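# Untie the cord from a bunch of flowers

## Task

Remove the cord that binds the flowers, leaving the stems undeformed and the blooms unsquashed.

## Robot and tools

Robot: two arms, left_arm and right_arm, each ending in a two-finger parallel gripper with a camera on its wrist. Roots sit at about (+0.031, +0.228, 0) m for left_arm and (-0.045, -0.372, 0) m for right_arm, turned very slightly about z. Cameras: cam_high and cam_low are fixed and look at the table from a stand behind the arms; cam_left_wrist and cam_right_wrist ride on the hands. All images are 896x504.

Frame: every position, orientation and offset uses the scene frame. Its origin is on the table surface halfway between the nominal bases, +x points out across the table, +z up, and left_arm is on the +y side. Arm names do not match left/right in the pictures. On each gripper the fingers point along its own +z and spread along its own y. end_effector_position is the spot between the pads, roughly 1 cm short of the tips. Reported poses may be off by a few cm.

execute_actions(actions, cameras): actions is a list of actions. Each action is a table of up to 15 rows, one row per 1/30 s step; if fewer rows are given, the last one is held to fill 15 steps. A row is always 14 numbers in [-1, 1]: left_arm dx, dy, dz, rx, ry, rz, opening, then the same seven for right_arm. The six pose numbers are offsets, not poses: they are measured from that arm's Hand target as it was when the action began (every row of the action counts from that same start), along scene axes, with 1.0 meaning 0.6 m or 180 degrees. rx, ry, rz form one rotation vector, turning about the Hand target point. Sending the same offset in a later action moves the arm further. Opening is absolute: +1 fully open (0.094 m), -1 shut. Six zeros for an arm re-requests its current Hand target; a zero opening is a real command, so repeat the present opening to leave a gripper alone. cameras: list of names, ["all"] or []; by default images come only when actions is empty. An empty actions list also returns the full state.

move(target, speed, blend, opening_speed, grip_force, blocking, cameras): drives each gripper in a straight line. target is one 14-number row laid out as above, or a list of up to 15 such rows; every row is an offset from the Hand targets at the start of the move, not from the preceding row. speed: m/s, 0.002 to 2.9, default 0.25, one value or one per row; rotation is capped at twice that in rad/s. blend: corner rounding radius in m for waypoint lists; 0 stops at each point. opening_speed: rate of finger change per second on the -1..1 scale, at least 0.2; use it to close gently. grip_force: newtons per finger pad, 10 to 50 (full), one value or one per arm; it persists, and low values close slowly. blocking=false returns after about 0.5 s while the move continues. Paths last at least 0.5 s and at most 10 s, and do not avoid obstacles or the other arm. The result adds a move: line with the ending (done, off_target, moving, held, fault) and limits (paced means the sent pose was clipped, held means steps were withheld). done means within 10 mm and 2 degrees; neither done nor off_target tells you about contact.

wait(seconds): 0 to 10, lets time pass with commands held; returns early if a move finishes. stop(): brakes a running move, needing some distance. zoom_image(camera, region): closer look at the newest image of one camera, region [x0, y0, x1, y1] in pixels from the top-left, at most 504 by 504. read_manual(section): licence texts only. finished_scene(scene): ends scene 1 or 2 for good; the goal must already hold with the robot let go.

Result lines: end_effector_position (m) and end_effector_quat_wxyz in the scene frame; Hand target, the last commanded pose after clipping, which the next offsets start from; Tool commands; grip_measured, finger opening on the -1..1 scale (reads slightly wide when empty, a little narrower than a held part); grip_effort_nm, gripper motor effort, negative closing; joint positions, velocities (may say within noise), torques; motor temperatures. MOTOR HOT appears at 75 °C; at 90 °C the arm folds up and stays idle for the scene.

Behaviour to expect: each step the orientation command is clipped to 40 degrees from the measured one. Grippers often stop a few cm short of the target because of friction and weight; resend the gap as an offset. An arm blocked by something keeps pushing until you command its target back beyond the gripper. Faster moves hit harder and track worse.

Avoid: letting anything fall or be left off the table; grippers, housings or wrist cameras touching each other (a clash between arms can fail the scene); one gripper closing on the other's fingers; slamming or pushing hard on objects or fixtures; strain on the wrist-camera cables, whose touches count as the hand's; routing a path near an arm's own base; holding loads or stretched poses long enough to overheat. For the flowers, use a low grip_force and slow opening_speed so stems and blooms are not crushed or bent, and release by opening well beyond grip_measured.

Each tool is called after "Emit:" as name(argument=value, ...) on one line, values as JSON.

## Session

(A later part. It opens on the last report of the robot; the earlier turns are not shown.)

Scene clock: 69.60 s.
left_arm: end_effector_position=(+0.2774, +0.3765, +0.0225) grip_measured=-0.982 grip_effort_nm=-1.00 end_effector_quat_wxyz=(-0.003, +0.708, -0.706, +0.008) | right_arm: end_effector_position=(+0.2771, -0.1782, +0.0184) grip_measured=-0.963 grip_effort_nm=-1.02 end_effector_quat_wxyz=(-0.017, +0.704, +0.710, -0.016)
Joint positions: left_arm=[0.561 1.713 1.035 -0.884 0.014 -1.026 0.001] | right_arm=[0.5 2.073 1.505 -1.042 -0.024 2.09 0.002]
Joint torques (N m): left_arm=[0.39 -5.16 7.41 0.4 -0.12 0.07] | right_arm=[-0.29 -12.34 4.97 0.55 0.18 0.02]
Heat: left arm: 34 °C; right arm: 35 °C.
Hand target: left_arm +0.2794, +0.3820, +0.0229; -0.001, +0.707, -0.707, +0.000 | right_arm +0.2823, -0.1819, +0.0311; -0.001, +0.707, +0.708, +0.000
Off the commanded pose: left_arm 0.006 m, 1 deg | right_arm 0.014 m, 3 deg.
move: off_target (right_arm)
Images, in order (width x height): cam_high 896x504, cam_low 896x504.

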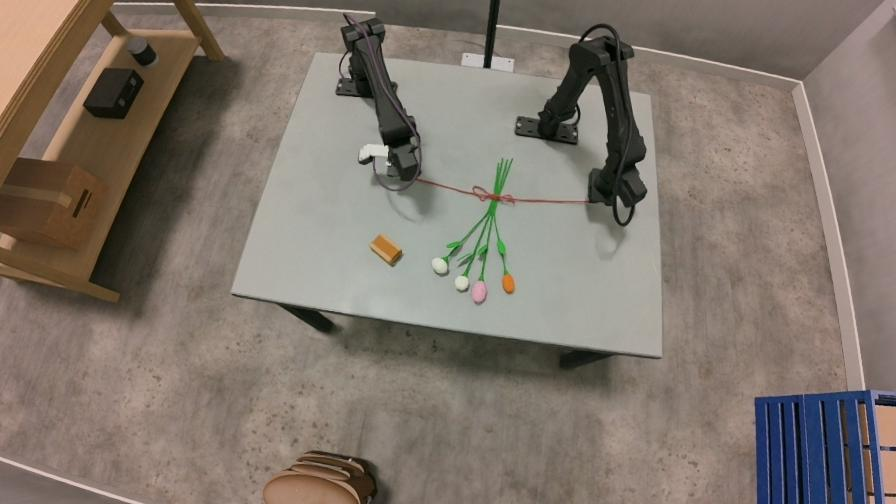

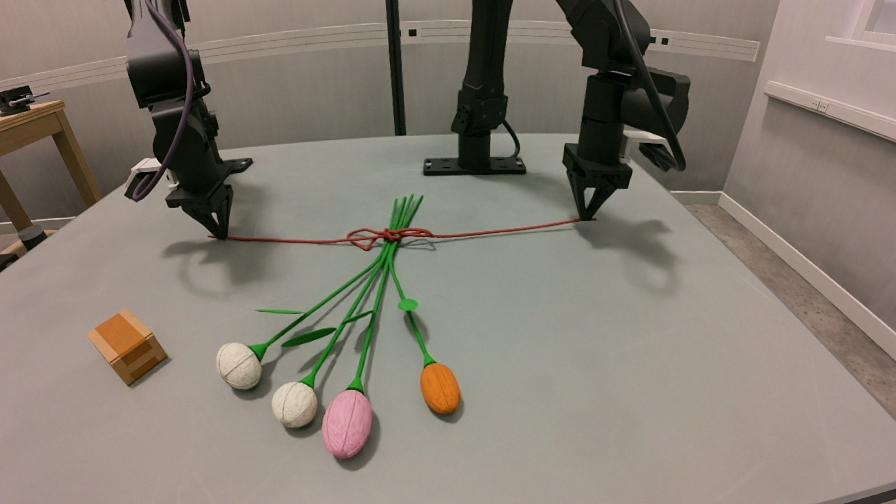

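Emit:
move(target=[0,0.1,0.0,0,0,0,-1,0,-0.1,0.0,0,0,0,-1], speed=0.05, cameras=["cam_high","cam_low"])

Emit:
zoom_image(camera="cam_low", region=[320, 180, 480, 280])

Scene clock: 73.47 s.
left_arm: end_effector_position=(+0.2783, +0.4362, +0.0241) grip_measured=-0.982 grip_effort_nm=-1.00 end_effector_quat_wxyz=(-0.005, +0.708, -0.706, +0.007) | right_arm: end_effector_position=(+0.2775, -0.2381, +0.0200) grip_measured=-0.963 grip_effort_nm=-1.02 end_effector_quat_wxyz=(-0.019, +0.706, +0.708, -0.014)
Joint positions: left_arm=[0.718 1.835 1.192 -0.917 0.014 -0.869 0.001] | right_arm=[0.352 1.977 1.368 -1.003 -0.023 1.948 0.002]
Joint torques (N m): left_arm=[0.39 -6.04 7.69 0.39 -0.11 0.05] | right_arm=[-0.18 -11.37 4.86 0.59 0.15 -0.02]
Heat: left arm: 34 °C; right arm: 35 °C.
Hand target: left_arm +0.2794, +0.4422, +0.0230; -0.001, +0.707, -0.707, +0.000 | right_arm +0.2823, -0.2418, +0.0311; -0.001, +0.707, +0.708, +0.000
Off the commanded pose: left_arm 0.006 m, 1 deg | right_arm 0.013 m, 3 deg.
move: off_target (right_arm)
Images, in order (width x height): cam_high 896x504, cam_low 896x504.

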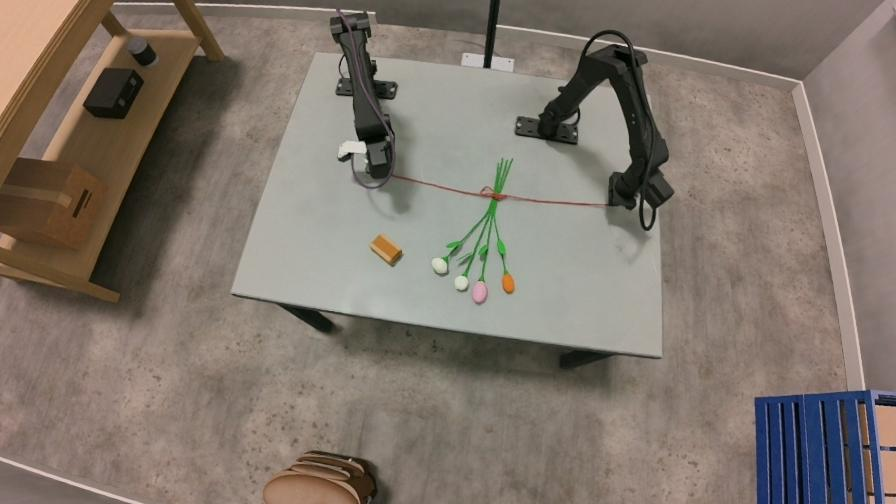

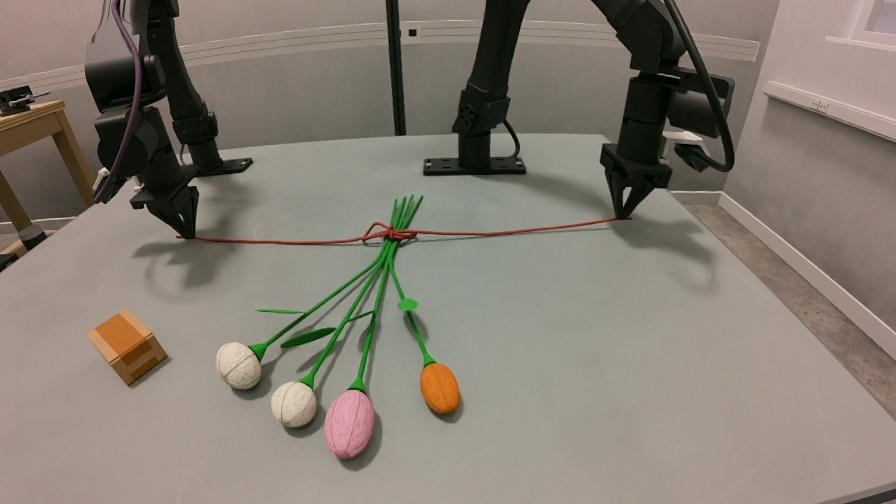

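Scaled by 3.150 from the camera's 896x504 image, which has a finer 1280x720 frame.

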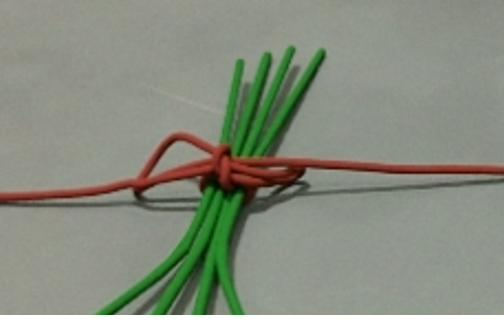

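Emit:
move(target=[0,0.075,0.0,0,0,0,-1,0,-0.075,0.0,0,0,0,-1], speed=0.04, cameras=["cam_high","cam_low"])

Emit:
zoom_image(camera="cam_low", region=[320, 180, 480, 280])

Scene clock: 76.60 s.
left_arm: end_effector_position=(+0.2791, +0.4809, +0.0255) grip_measured=-0.982 grip_effort_nm=-1.00 end_effector_quat_wxyz=(-0.006, +0.708, -0.706, +0.007) | right_arm: end_effector_position=(+0.2778, -0.2824, +0.0209) grip_measured=-0.963 grip_effort_nm=-1.01 end_effector_quat_wxyz=(-0.020, +0.706, +0.708, -0.012)
Joint positions: left_arm=[0.813 1.942 1.342 -0.96 0.014 -0.774 0.001] | right_arm=[0.229 1.926 1.3 -0.985 -0.022 1.824 0.002]
Joint torques (N m): left_arm=[0.43 -6.9 7.76 0.45 -0.09 0.01] | right_arm=[-0.39 -10.78 4.86 0.58 0.16 -0.02]
Heat: left arm: 34 °C; right arm: 36 °C.
Hand target: left_arm +0.2793, +0.4871, +0.0229; -0.001, +0.707, -0.707, +0.000 | right_arm +0.2823, -0.2869, +0.0311; -0.001, +0.706, +0.708, +0.000
Off the commanded pose: left_arm 0.007 m, 1 deg | right_arm 0.012 m, 3 deg.
move: off_target (right_arm)
Images, in order (width x height): cam_high 896x504, cam_low 896x504.

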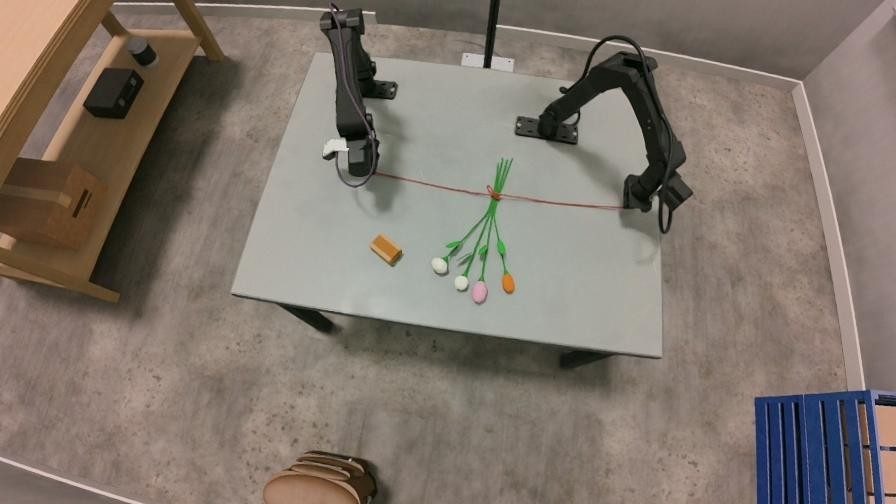

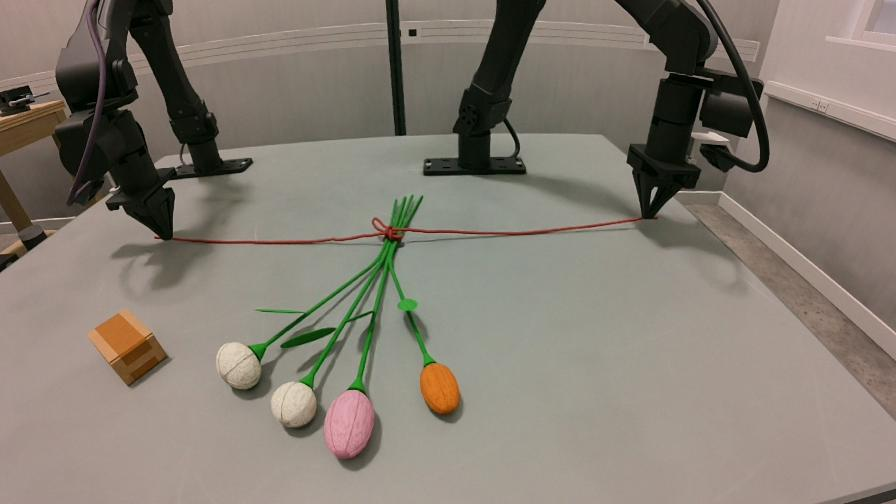

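Scaled by 3.150 from the camera's 896x504 image, which has a finer 1280x720 frame.

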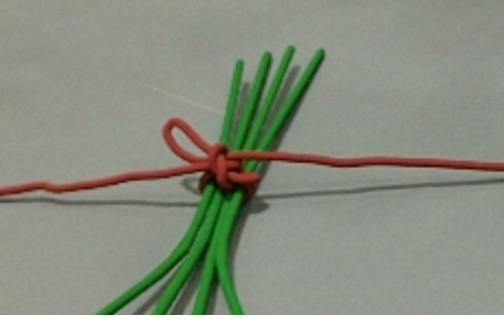

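Emit:
move(target=[0,0.05,0.0,0,0,0,-1,0,-0.05,0.0,0,0,0,-1], speed=0.03, cameras=["cam_high","cam_low"])

Emit:
zoom_image(camera="cam_low", region=[320, 180, 480, 280])

Scene clock: 80.33 s.
left_arm: end_effector_position=(+0.2801, +0.5110, +0.0267) grip_measured=-0.982 grip_effort_nm=-1.00 end_effector_quat_wxyz=(-0.008, +0.708, -0.707, +0.007) | right_arm: end_effector_position=(+0.2778, -0.3119, +0.0213) grip_measured=-0.963 grip_effort_nm=-1.01 end_effector_quat_wxyz=(-0.021, +0.706, +0.708, -0.010)
Joint positions: left_arm=[0.866 2.019 1.459 -0.996 0.014 -0.72 0.001] | right_arm=[0.142 1.903 1.27 -0.979 -0.022 1.736 0.002]
Joint torques (N m): left_arm=[0.75 -7.39 7.73 0.42 -0.12 0.02] | right_arm=[-0.44 -10.55 4.9 0.6 0.15 -0.03]
Heat: left arm: 35 °C; right arm: 36 °C.
Hand target: left_arm +0.2794, +0.5172, +0.0230; -0.001, +0.707, -0.707, +0.000 | right_arm +0.2824, -0.3168, +0.0312; +0.000, +0.706, +0.708, +0.000
Off the commanded pose: left_arm 0.007 m, 1 deg | right_arm 0.012 m, 3 deg.
move: off_target (right_arm)
Images, in order (width x height): cam_high 896x504, cam_low 896x504.

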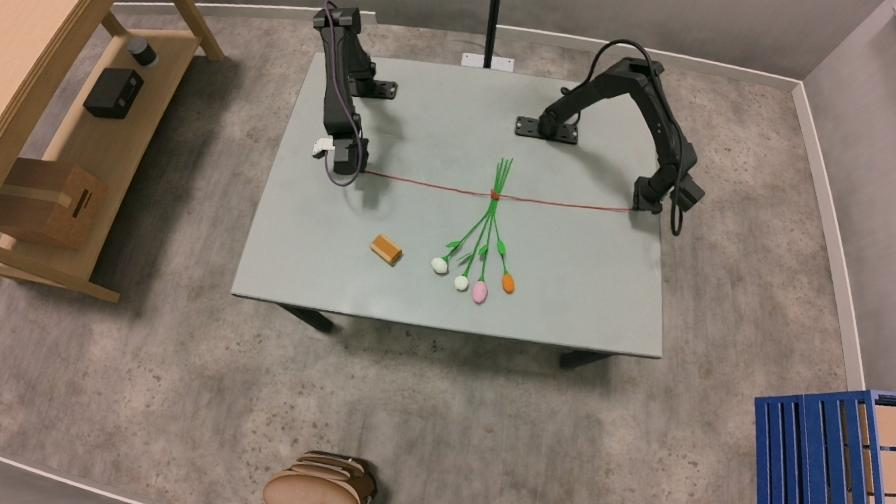

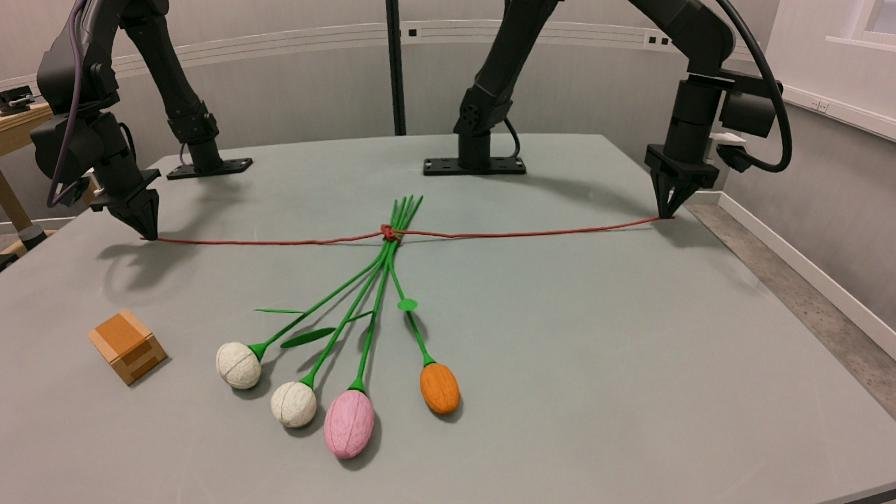

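Scaled by 3.150 from the camera's 896x504 image, which has a finer 1280x720 frame.

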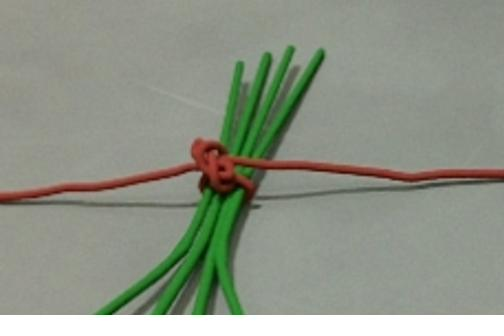

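Emit:
move(target=[0,0.04,0.0,0,0,0,-1,0,-0.04,0.0,0,0,0,-1], speed=0.03, cameras=["cam_high","cam_low"])

Emit:
zoom_image(camera="cam_low", region=[320, 180, 480, 280])

Emit:
zoom_image(camera="cam_high", region=[440, 150, 540, 230])

Scene clock: 83.97 s.
left_arm: end_effector_position=(+0.2806, +0.5354, +0.0277) grip_measured=-0.982 grip_effort_nm=-1.00 end_effector_quat_wxyz=(-0.009, +0.708, -0.707, +0.006) | right_arm: end_effector_position=(+0.2777, -0.3357, +0.0214) grip_measured=-0.963 grip_effort_nm=-1.01 end_effector_quat_wxyz=(-0.023, +0.706, +0.708, -0.010)
Joint positions: left_arm=[0.906 2.086 1.564 -1.032 0.013 -0.68 0.001] | right_arm=[0.07 1.892 1.255 -0.977 -0.022 1.664 0.002]
Joint torques (N m): left_arm=[0.42 -7.94 7.97 0.44 -0.1 0.07] | right_arm=[-0.39 -10.45 4.89 0.61 0.15 -0.02]
Motor temperatures (°C): left_arm=[27 29 35 29 27 27 27] | right_arm=[26 37 28 27 27 24 26]
Heat: left arm: 35 °C; right arm: 37 °C.
Hand target: left_arm +0.2793, +0.5411, +0.0229; -0.001, +0.707, -0.707, +0.000 | right_arm +0.2822, -0.3408, +0.0311; -0.001, +0.706, +0.708, +0.000
Off the commanded pose: left_arm 0.008 m, 1 deg | right_arm 0.012 m, 3 deg.
move: off_target (right_arm)
Images, in order (width x height): cam_high 896x504, cam_low 896x504.

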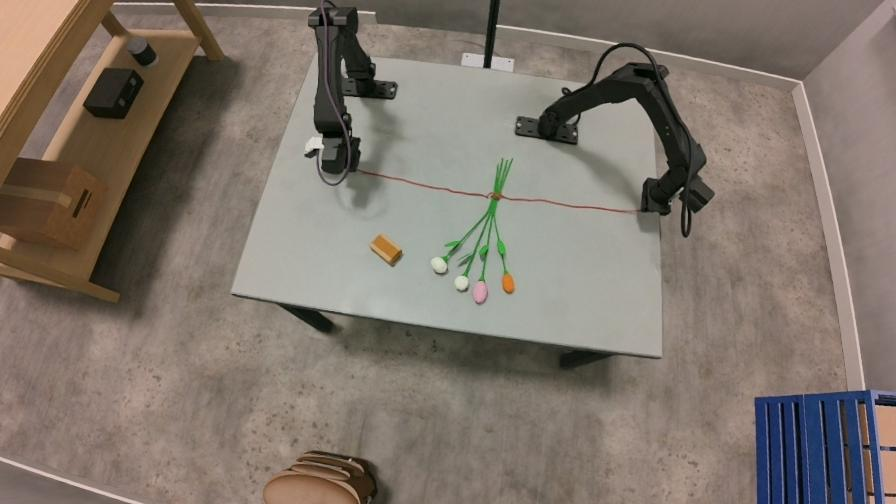

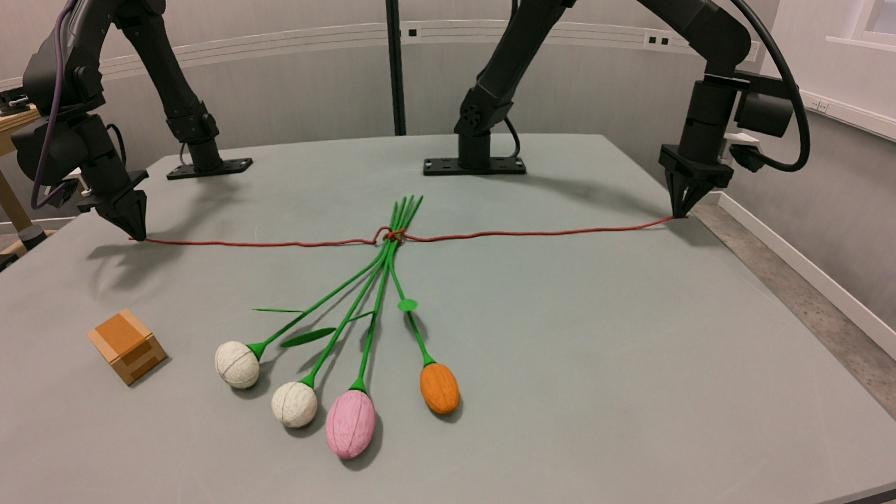

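Scaled by 3.150 from the camera's 896x504 image, which has a finer 1280x720 frame.

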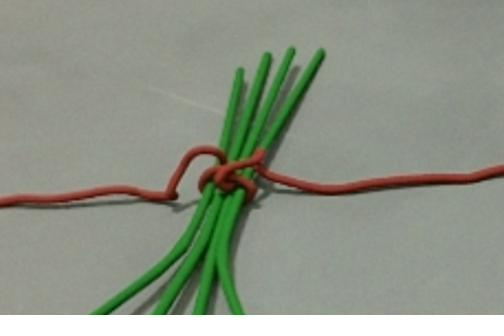

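Scaled by 5.040 from the camera's 896x504 image, which has a finer 1280x720 frame.

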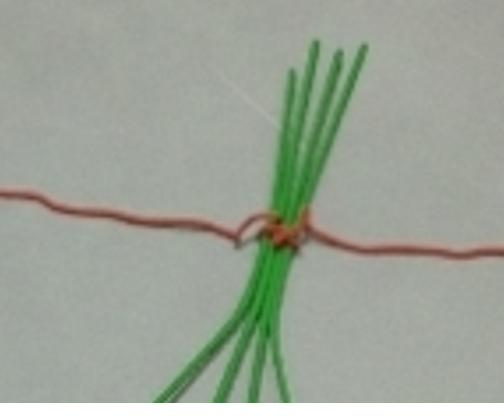

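Emit:
move(target=[[0,0,0,0,0,0,-0.2,0,0,-0.005,0,0,0,-0.2],[0,0,0.12,0,0,0,-0.2,0,0,0.15,0,0,0,-0.2],[0.035,-0.5,0.15,0,0,0,-0.2,-0.05,0.1,0.2,0,0,0,-0.2]], speed=0.2, cameras=["all"])

Emit:
zoom_image(camera="cam_low", region=[320, 180, 480, 280])

Scene clock: 93.10 s.
left_arm: end_effector_position=(+0.3059, +0.2381, +0.1076) grip_measured=-0.202 grip_effort_nm=0.07 end_effector_quat_wxyz=(+0.009, +0.703, -0.711, +0.002) | right_arm: end_effector_position=(+0.2514, -0.2786, +0.1333) grip_measured=-0.201 grip_effort_nm=0.09 end_effector_quat_wxyz=(-0.019, +0.705, +0.708, -0.011)
Joint positions: left_arm=[0.057 1.598 1.261 -1.244 0.014 -1.517 0.038] | right_arm=[0.262 1.755 1.536 -1.39 -0.022 1.855 0.038]
Joint torques (N m): left_arm=[0.17 -8.5 4.55 0.38 -0.13 -0.08] | right_arm=[0.54 -9.32 8.75 0.19 0.14 0.08]
Heat: left arm: 35 °C; right arm: 37 °C.
Hand target: left_arm +0.3003, +0.2410, +0.1129; -0.001, +0.707, -0.707, +0.000 | right_arm +0.2523, -0.2808, +0.1511; -0.001, +0.707, +0.708, +0.000
Off the commanded pose: left_arm 0.008 m, 1 deg | right_arm 0.018 m, 2 deg.
move: off_target (right_arm)
camera_calibration:
cam_left_wrist: T_world_to_cam=[[0.997766, 0.0635297, -0.0206647, -0.319004], [0.0612856, -0.747302, 0.661653, 0.105025], [0.0265918, -0.661441, -0.749526, 0.356372], [0, 0, 0, 1]] pos_world=[0.302379, 0.334471, 0.191028]
cam_right_wrist: T_world_to_cam=[[-0.990594, -0.134649, 0.0243398, 0.200075], [-0.0860944, 0.7516, 0.653976, 0.161722], [-0.106351, 0.64573, -0.756123, 0.437864], [0, 0, 0, 1]] pos_world=[0.258684, -0.377352, 0.220447]

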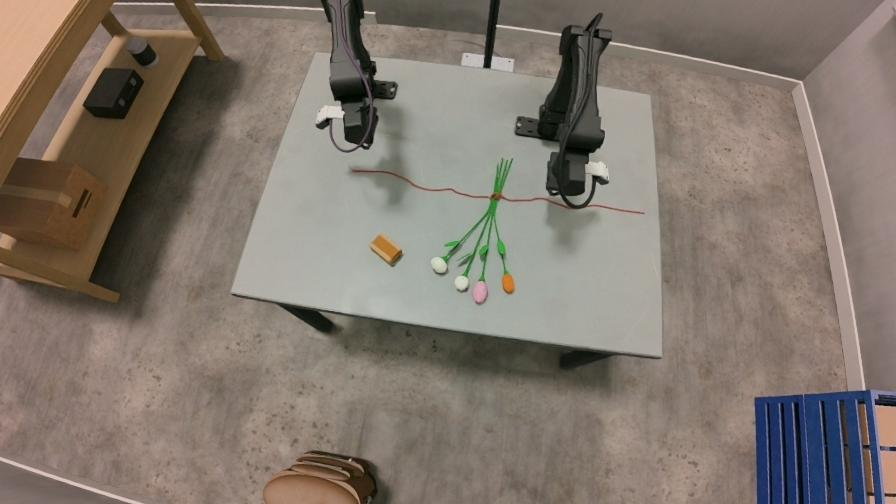

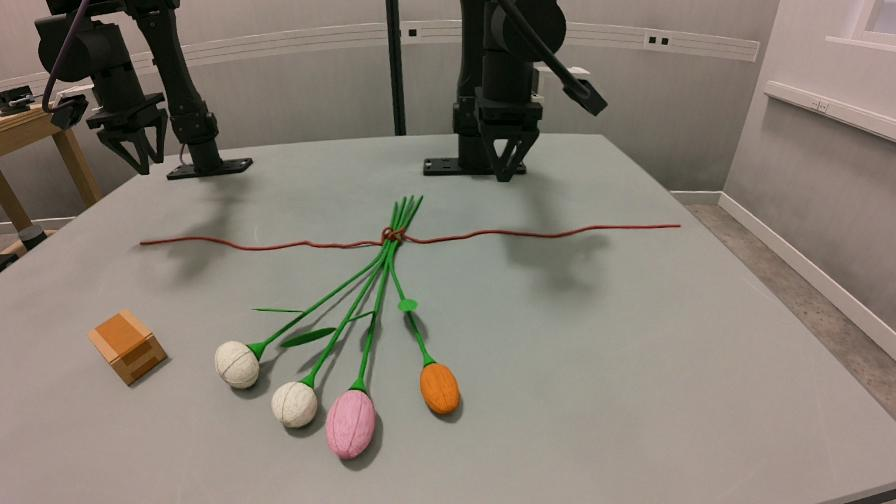

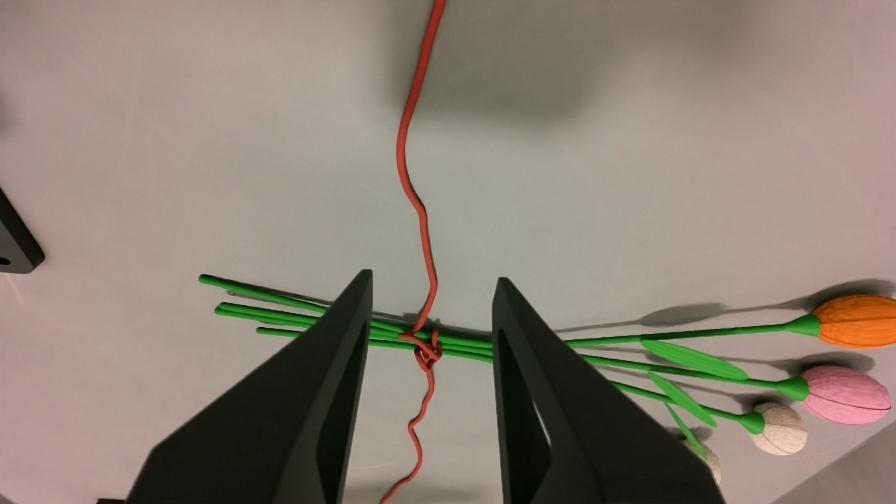

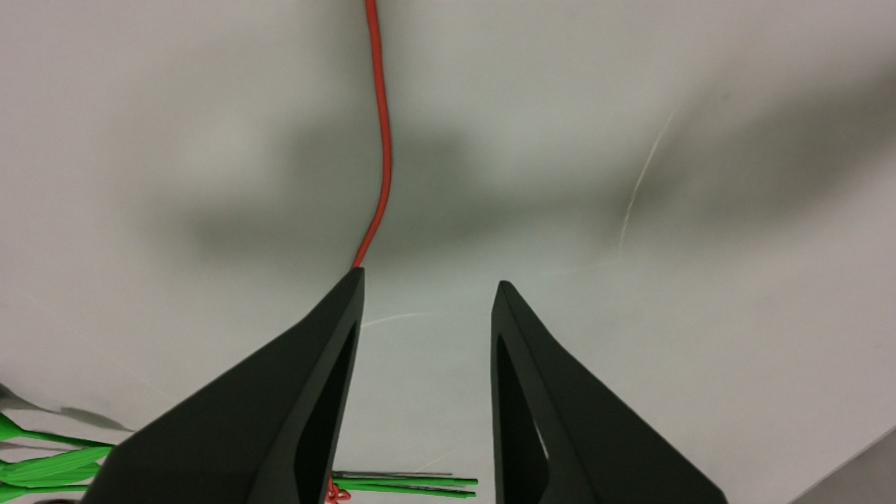

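Scaled by 3.150 from the camera's 896x504 image, which has a finer 1280x720 frame.

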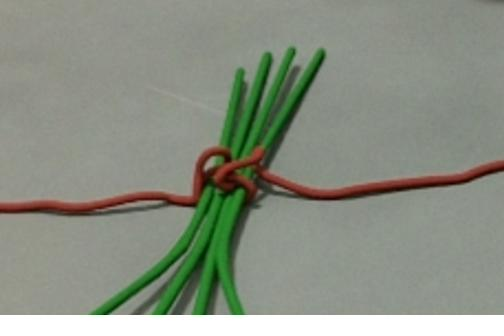

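Emit:
move(target=[[-0.012,-0.11,-0.08,0,0,0,-0.2,0,0,0,0,0,0,-0.2],[-0.012,-0.11,-0.175,0,0,0,-0.2,0,0,0,0,0,0,-0.2],[-0.012,-0.11,-0.17,0,0,0,-1,0,0,0,0,0,0,-0.2]], speed=[0.15,0.06,0.1], cameras=["cam_left_wrist","cam_low"])

Scene clock: 100.40 s.
left_arm: end_effector_position=(+0.2978, +0.1723, +0.0161) grip_measured=-0.996 grip_effort_nm=-0.25 end_effector_quat_wxyz=(-0.002, +0.705, -0.709, +0.014) | right_arm: end_effector_position=(+0.2514, -0.2786, +0.1333) grip_measured=-0.201 grip_effort_nm=0.09 end_effector_quat_wxyz=(-0.019, +0.705, +0.708, -0.011)
Joint positions: left_arm=[-0.187 1.654 0.94 -0.831 0.012 -1.765 0] | right_arm=[0.262 1.755 1.536 -1.39 -0.022 1.855 0.038]
Joint torques (N m): left_arm=[-0.13 -5.22 4.6 0.53 -0.11 -0.11] | right_arm=[0.51 -9.33 8.72 0.19 0.16 0.08]
Heat: left arm: 34 °C; right arm: 36 °C.
Hand target: left_arm +0.2931, +0.1752, +0.0109; -0.001, +0.707, -0.707, +0.000 | right_arm +0.2523, -0.2808, +0.1511; -0.001, +0.706, +0.708, +0.000
Off the commanded pose: left_arm 0.008 m, 2 deg | right_arm 0.018 m, 2 deg.
move: off_target (right_arm)
camera_calibration:
cam_left_wrist: T_world_to_cam=[[0.997618, 0.0680593, 0.0112561, -0.309784], [0.0433616, -0.74558, 0.665004, 0.121918], [0.053652, -0.662932, -0.746755, 0.236648], [0, 0, 0, 1]] pos_world=[0.291063, 0.268865, 0.0991291]
Images, in order (width x height): cam_low 896x504, cam_left_wrist 896x504.

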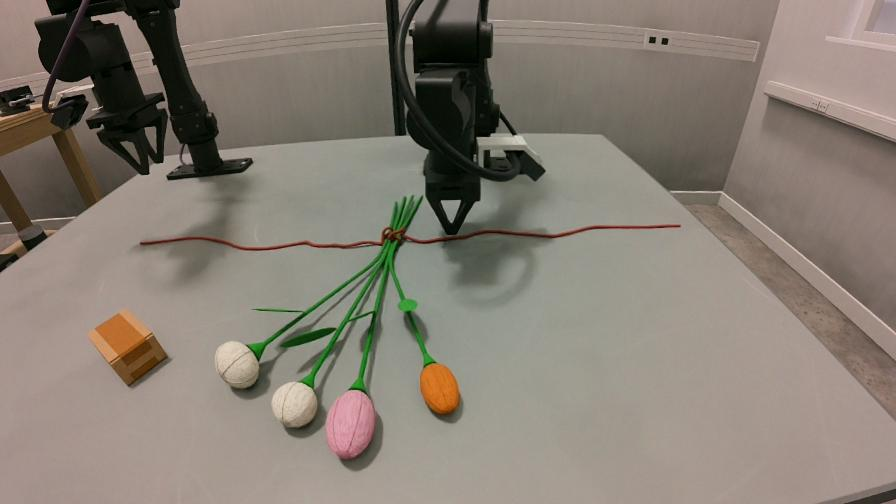

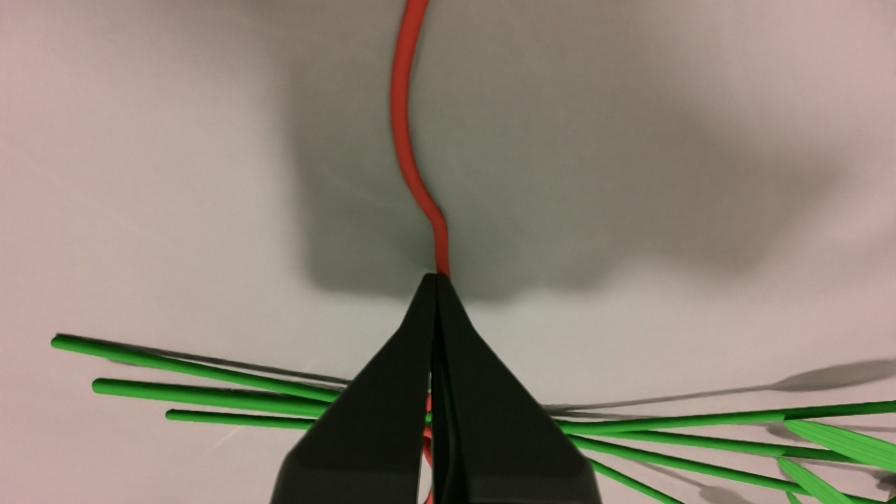

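Missed: hovering too high. Open, lower 7 mm, close.

Emit:
move(target=[[0,0,0.005,0,0,0,-0.5,0,0,0,0,0,0,-0.2],[0,0,0.005,0,0,0,-0.5,0,0,0,0,0,0,-0.2],[0,0,-0.017,0,0,0,-0.5,0,0,0,0,0,0,-0.2],[0,0,-0.016,0,0,0,-1,0,0,0,0,0,0,-0.2]], speed=0.05, cameras=["cam_left_wrist"])

Scene clock: 104.23 s.
left_arm: end_effector_position=(+0.2980, +0.1723, +0.0091) grip_measured=-0.970 grip_effort_nm=-1.03 end_effector_quat_wxyz=(-0.002, +0.705, -0.709, +0.014) | right_arm: end_effector_position=(+0.2514, -0.2786, +0.1333) grip_measured=-0.201 grip_effort_nm=0.09 end_effector_quat_wxyz=(-0.019, +0.705, +0.708, -0.011)
Joint positions: left_arm=[-0.187 1.669 0.925 -0.801 0.012 -1.765 0.001] | right_arm=[0.262 1.755 1.536 -1.39 -0.022 1.855 0.038]
Joint torques (N m): left_arm=[-0.18 -4.85 4.04 0.6 -0.09 -0.09] | right_arm=[0.54 -9.33 8.76 0.18 0.15 0.08]
Heat: left arm: 34 °C; right arm: 36 °C.
Hand target: left_arm +0.2932, +0.1751, +0.0012; -0.001, +0.707, -0.707, +0.000 | right_arm +0.2523, -0.2808, +0.1511; -0.001, +0.706, +0.708, +0.000
Off the commanded pose: left_arm 0.010 m, 2 deg | right_arm 0.018 m, 2 deg.
move: off_target (right_arm)
camera_calibration:
cam_left_wrist: T_world_to_cam=[[0.997614, 0.0680427, 0.0116757, -0.309939], [0.0430672, -0.745552, 0.665055, 0.126638], [0.053957, -0.662965, -0.746703, 0.231326], [0, 0, 0, 1]] pos_world=[0.291264, 0.268865, 0.0921291]
Images, in order (width x height): cam_left_wrist 896x504.

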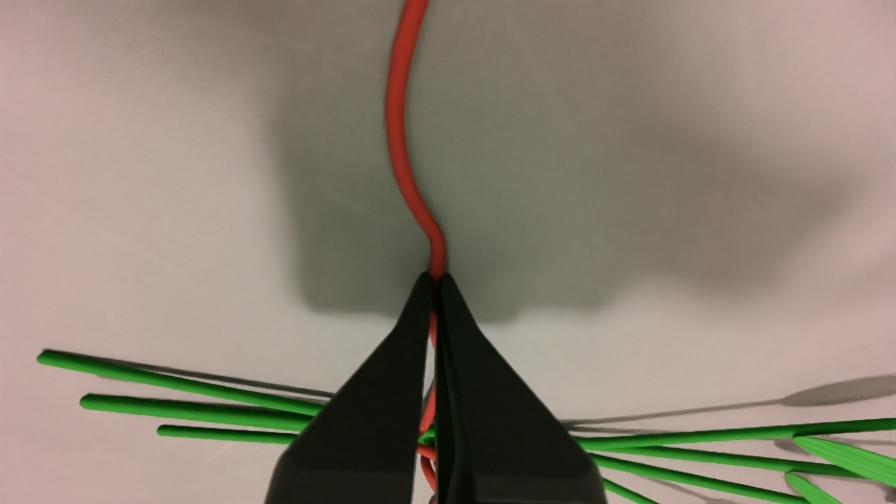

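Gripped. Pull 15 cm and look.

Emit:
move(target=[0,0.25,0.03,0,0,0,-1,0,0,0,0,0,0,-0.2], speed=0.06, cameras=["cam_high","cam_low"])

Emit:
zoom_image(camera="cam_low", region=[320, 180, 480, 280])

Scene clock: 108.90 s.
left_arm: end_effector_position=(+0.2913, +0.3203, +0.0188) grip_measured=-0.971 grip_effort_nm=-1.04 end_effector_quat_wxyz=(-0.002, +0.708, -0.706, +0.010) | right_arm: end_effector_position=(+0.2514, -0.2786, +0.1333) grip_measured=-0.201 grip_effort_nm=0.09 end_effector_quat_wxyz=(-0.019, +0.705, +0.708, -0.011)
Joint positions: left_arm=[0.361 1.675 0.975 -0.858 0.016 -1.227 0.001] | right_arm=[0.262 1.755 1.536 -1.39 -0.022 1.855 0.038]
Joint torques (N m): left_arm=[0.35 -4.88 7.23 0.42 -0.14 0.06] | right_arm=[0.5 -9.31 8.76 0.2 0.12 0.07]
Heat: left arm: 34 °C; right arm: 35 °C.
Hand target: left_arm +0.2932, +0.3251, +0.0193; -0.001, +0.707, -0.707, +0.000 | right_arm +0.2523, -0.2808, +0.1511; -0.001, +0.706, +0.708, +0.000
Off the commanded pose: left_arm 0.005 m, 1 deg | right_arm 0.018 m, 2 deg.
move: off_target (right_arm)
Images, in order (width x height): cam_high 896x504, cam_low 896x504.

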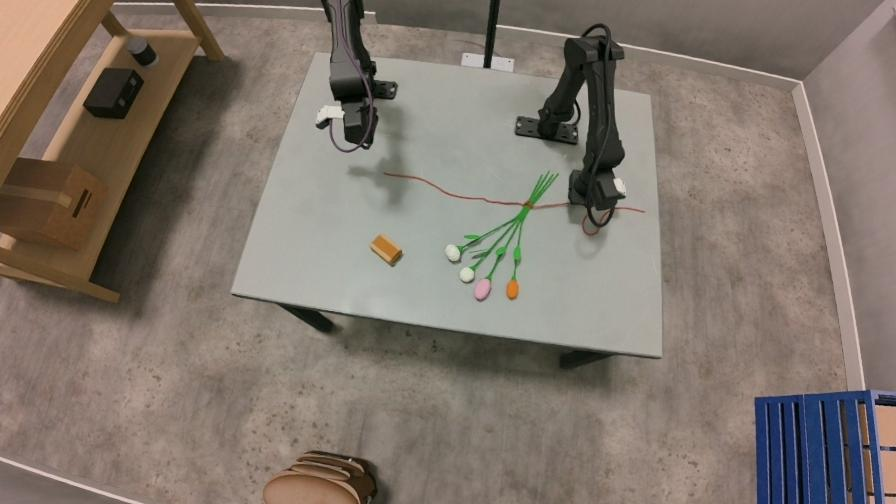

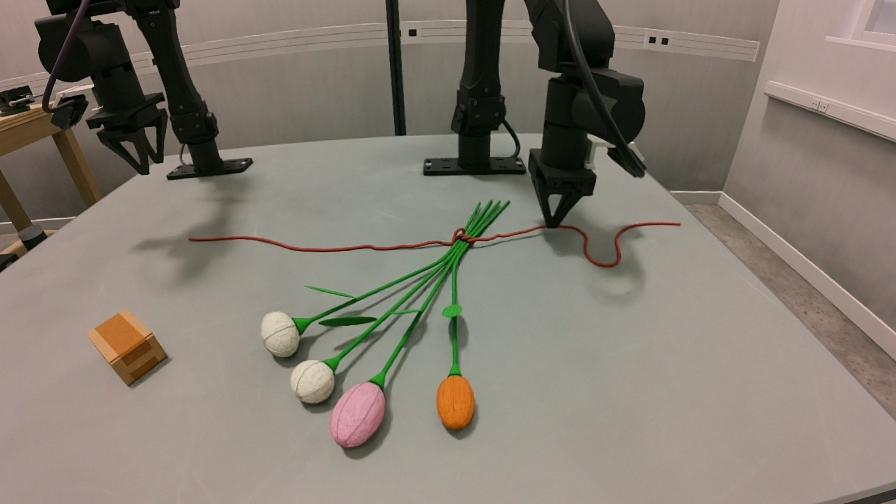

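Scaled by 3.150 from the camera's 896x504 image, which has a finer 1280x720 frame.

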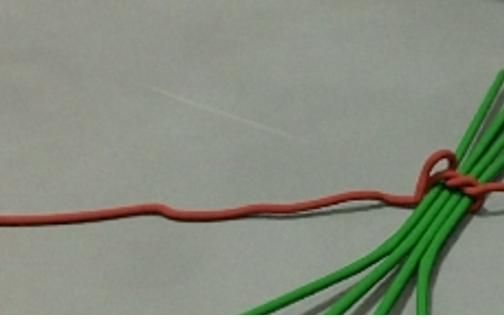

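Emit:
move(target=[[0,0,0,0,0,0,-0.2,0,0,0,0,0,0,-0.2],[0,0,0.17,0,0,0,-0.2,0,0,0,0,0,0,-0.2],[0.0,-0.36,0.17,0,0,0,-0.5,0.08,0.33,-0.05,0,0,0,-0.2]], speed=0.15, cameras=["all"])

Scene clock: 123.43 s.
left_arm: end_effector_position=(+0.2892, +0.1078, +0.1192) grip_measured=-0.498 grip_effort_nm=-0.10 end_effector_quat_wxyz=(+0.004, +0.702, -0.712, +0.007) | right_arm: end_effector_position=(+0.3012, -0.0826, +0.1196) grip_measured=-0.201 grip_effort_nm=0.09 end_effector_quat_wxyz=(-0.026, +0.649, +0.760, +0.015)
Joint positions: left_arm=[-0.416 1.611 1.32 -1.269 0.013 -1.988 0.024] | right_arm=[0.644 2.328 2.326 -1.549 -0.057 2.086 0.038]
Joint torques (N m): left_arm=[0.06 -4.88 8.08 0.3 -0.11 -0.15] | right_arm=[0.02 -9.77 8.81 0.29 -0.06 0.07]
Heat: left arm: 36 °C; right arm: 35 °C.
Hand target: left_arm +0.2931, +0.1091, +0.1213; -0.001, +0.707, -0.707, +0.000 | right_arm +0.3003, -0.0829, +0.1211; -0.001, +0.707, +0.708, +0.000
Off the commanded pose: left_arm 0.005 m, 1 deg | right_arm 0.002 m, 9 deg.
joint sent to its limit (right arm) — joint 4 (wrist pitch), lower limit; joint 6 (wrist roll), upper limit. The joint targets are off in orientation, not in position.
move: off_target (right_arm)
camera_calibration:
cam_left_wrist: T_world_to_cam=[[0.998132, 0.0607594, -0.00643185, -0.295285], [0.049714, -0.746435, 0.663598, 0.00398703], [0.0355189, -0.662678, -0.748061, 0.27668], [0, 0, 0, 1]] pos_world=[0.284708, 0.204268, 0.202429]
cam_right_wrist: T_world_to_cam=[[-0.959258, -0.282253, -0.0125212, 0.258979], [-0.21338, 0.694715, 0.686906, 0.0573339], [-0.185183, 0.661592, -0.726638, 0.327771], [0, 0, 0, 1]] pos_world=[0.32136, -0.183583, 0.20203]

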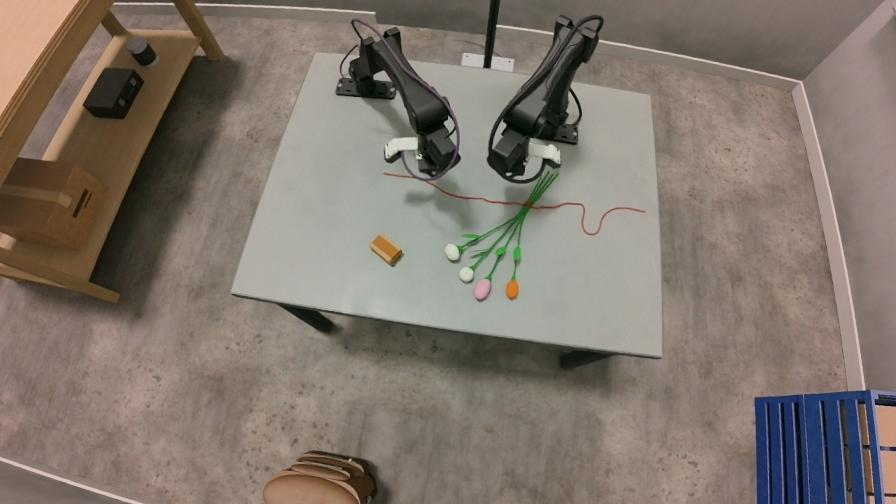

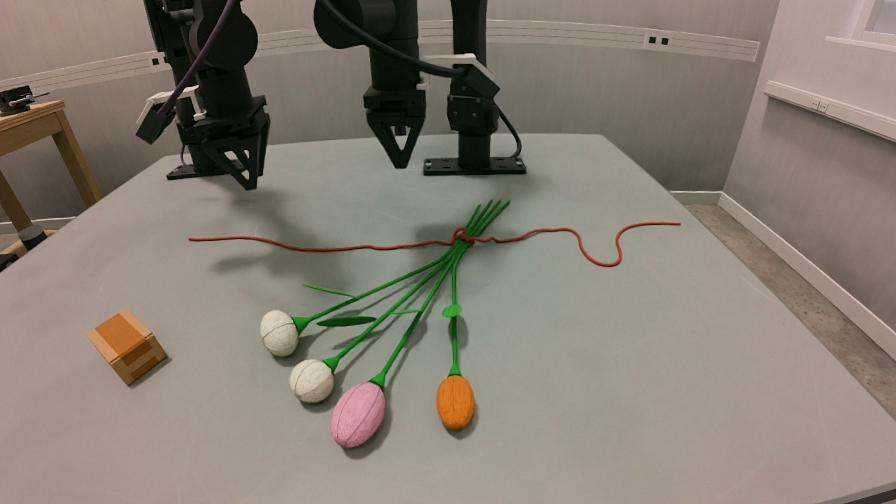

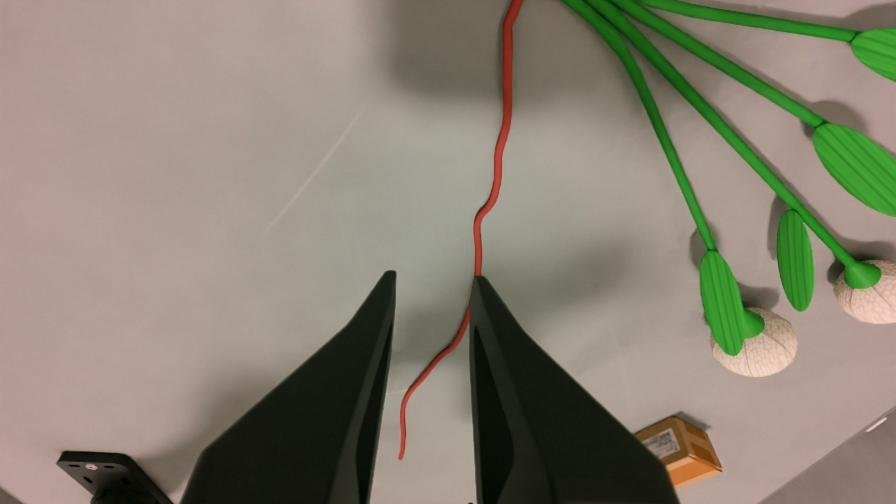

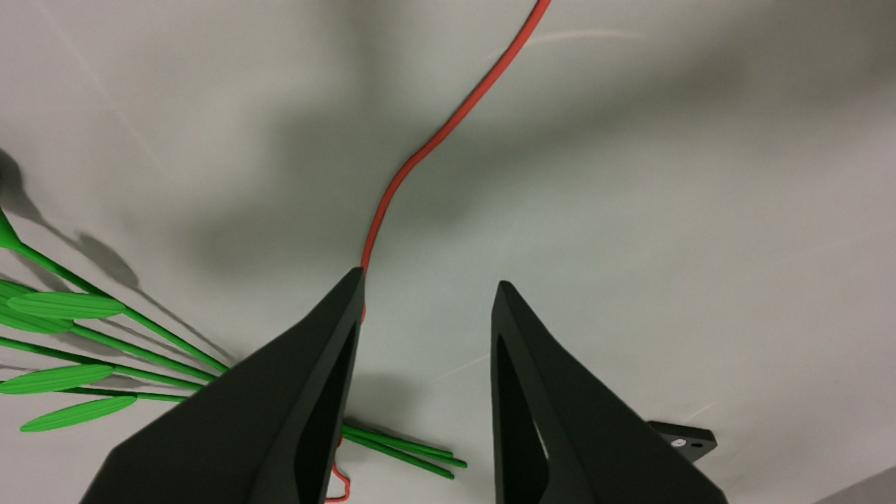

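Emit:
move(target=[[0.04,0,0,0,0,0,-0.5,-0.017,0,-0.1,0,0,0,-0.2],[0.04,0,-0.188,0,0,0,-0.5,-0.017,0,-0.188,0,0,0,-0.2],[0.04,0,-0.188,0,0,0,-0.5,-0.017,0,-0.188,0,0,0,-1]], speed=0.07, cameras=["all"])

Scene clock: 133.63 s.
left_arm: end_effector_position=(+0.3210, +0.1029, +0.0186) grip_measured=-0.498 grip_effort_nm=-0.10 end_effector_quat_wxyz=(+0.000, +0.706, -0.708, +0.017) | right_arm: end_effector_position=(+0.2956, -0.0842, +0.0153) grip_measured=-0.963 grip_effort_nm=-1.02 end_effector_quat_wxyz=(-0.033, +0.650, +0.760, +0.005)
Joint positions: left_arm=[-0.389 1.799 1.122 -0.862 0.013 -1.97 0.024] | right_arm=[0.645 2.315 1.886 -1.144 -0.067 2.087 0.002]
Joint torques (N m): left_arm=[0.54 -5.91 4.27 0.65 -0.13 -0.01] | right_arm=[1.09 -10.82 3.59 0.78 -0.04 0.06]
Heat: left arm: 36 °C; right arm: 37 °C.
Hand target: left_arm +0.3172, +0.1091, +0.0086; -0.001, +0.707, -0.707, +0.000 | right_arm +0.2902, -0.0829, +0.0083; -0.001, +0.707, +0.708, +0.000
Off the commanded pose: left_arm 0.012 m, 2 deg | right_arm 0.009 m, 10 deg.
joint sent to its limit (right arm) — joint 6 (wrist roll), upper limit. The joint targets are off in orientation, not in position.
move: off_target (left_arm, right_arm); target 3's new opening was sent with right_arm's hand 0.010 m and 10 deg from that target
camera_calibration:
cam_left_wrist: T_world_to_cam=[[0.997423, 0.0707005, 0.0122233, -0.328539], [0.0442785, -0.74059, 0.670496, 0.0665703], [0.0564568, -0.668227, -0.741812, 0.190831], [0, 0, 0, 1]] pos_world=[0.313971, 0.200048, 0.100942]
cam_right_wrist: T_world_to_cam=[[-0.959259, -0.282318, 0.0109001, 0.251496], [-0.197829, 0.698727, 0.687492, 0.124606], [-0.201708, 0.657326, -0.726111, 0.25653], [0, 0, 0, 1]] pos_world=[0.317645, -0.184687, 0.0978622]

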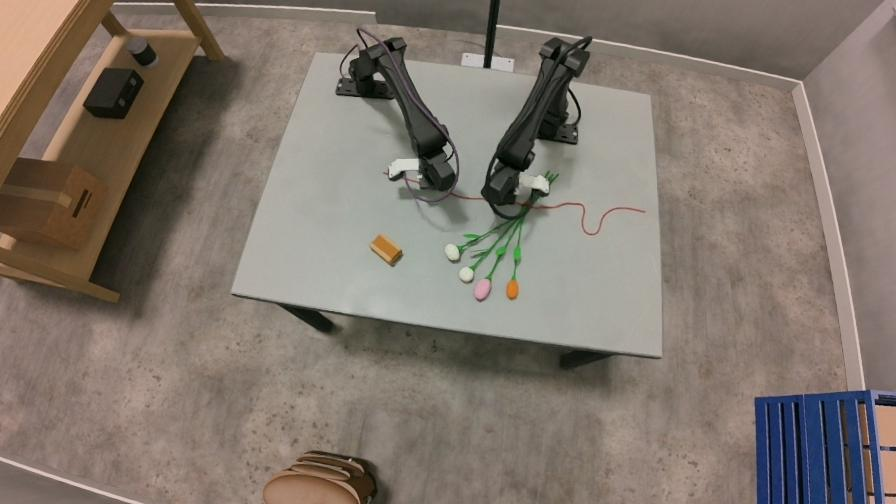

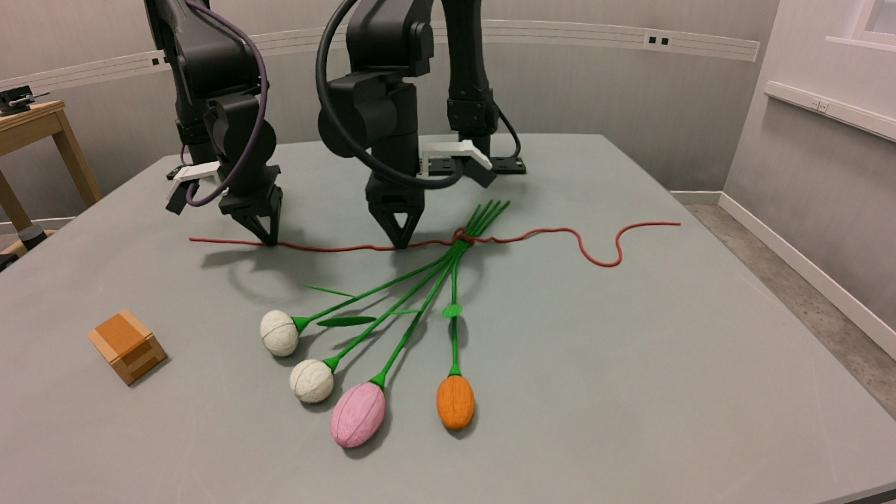

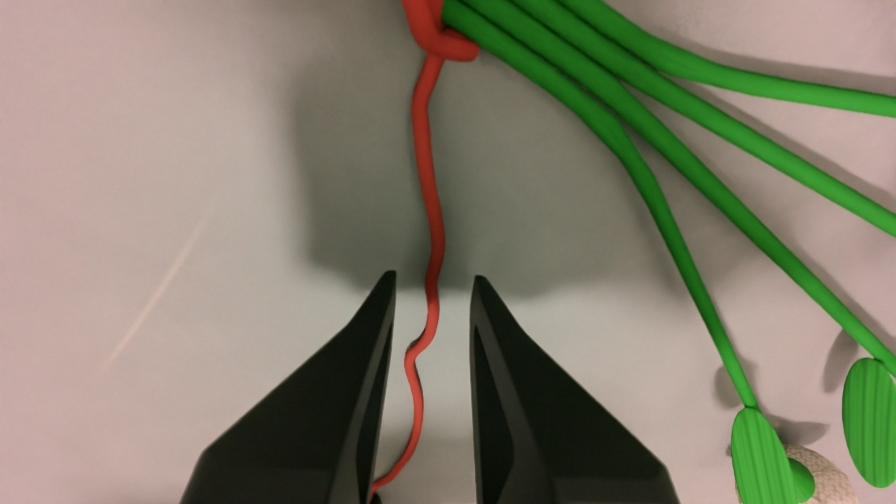

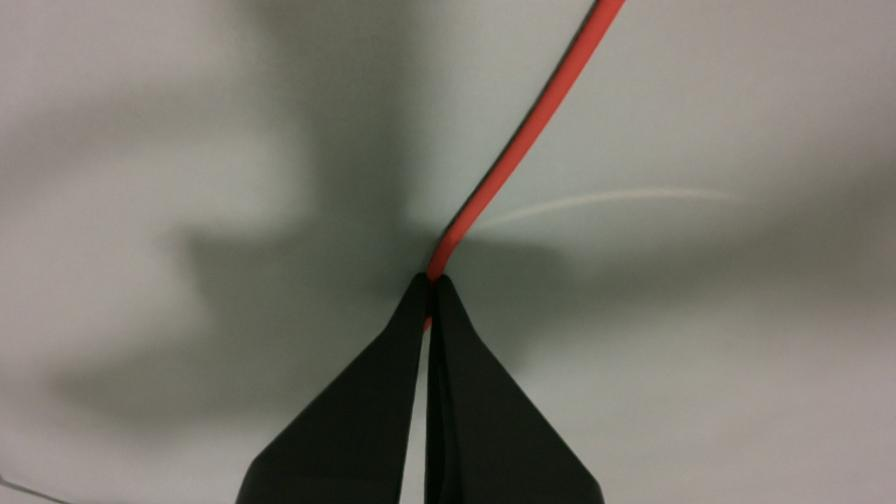

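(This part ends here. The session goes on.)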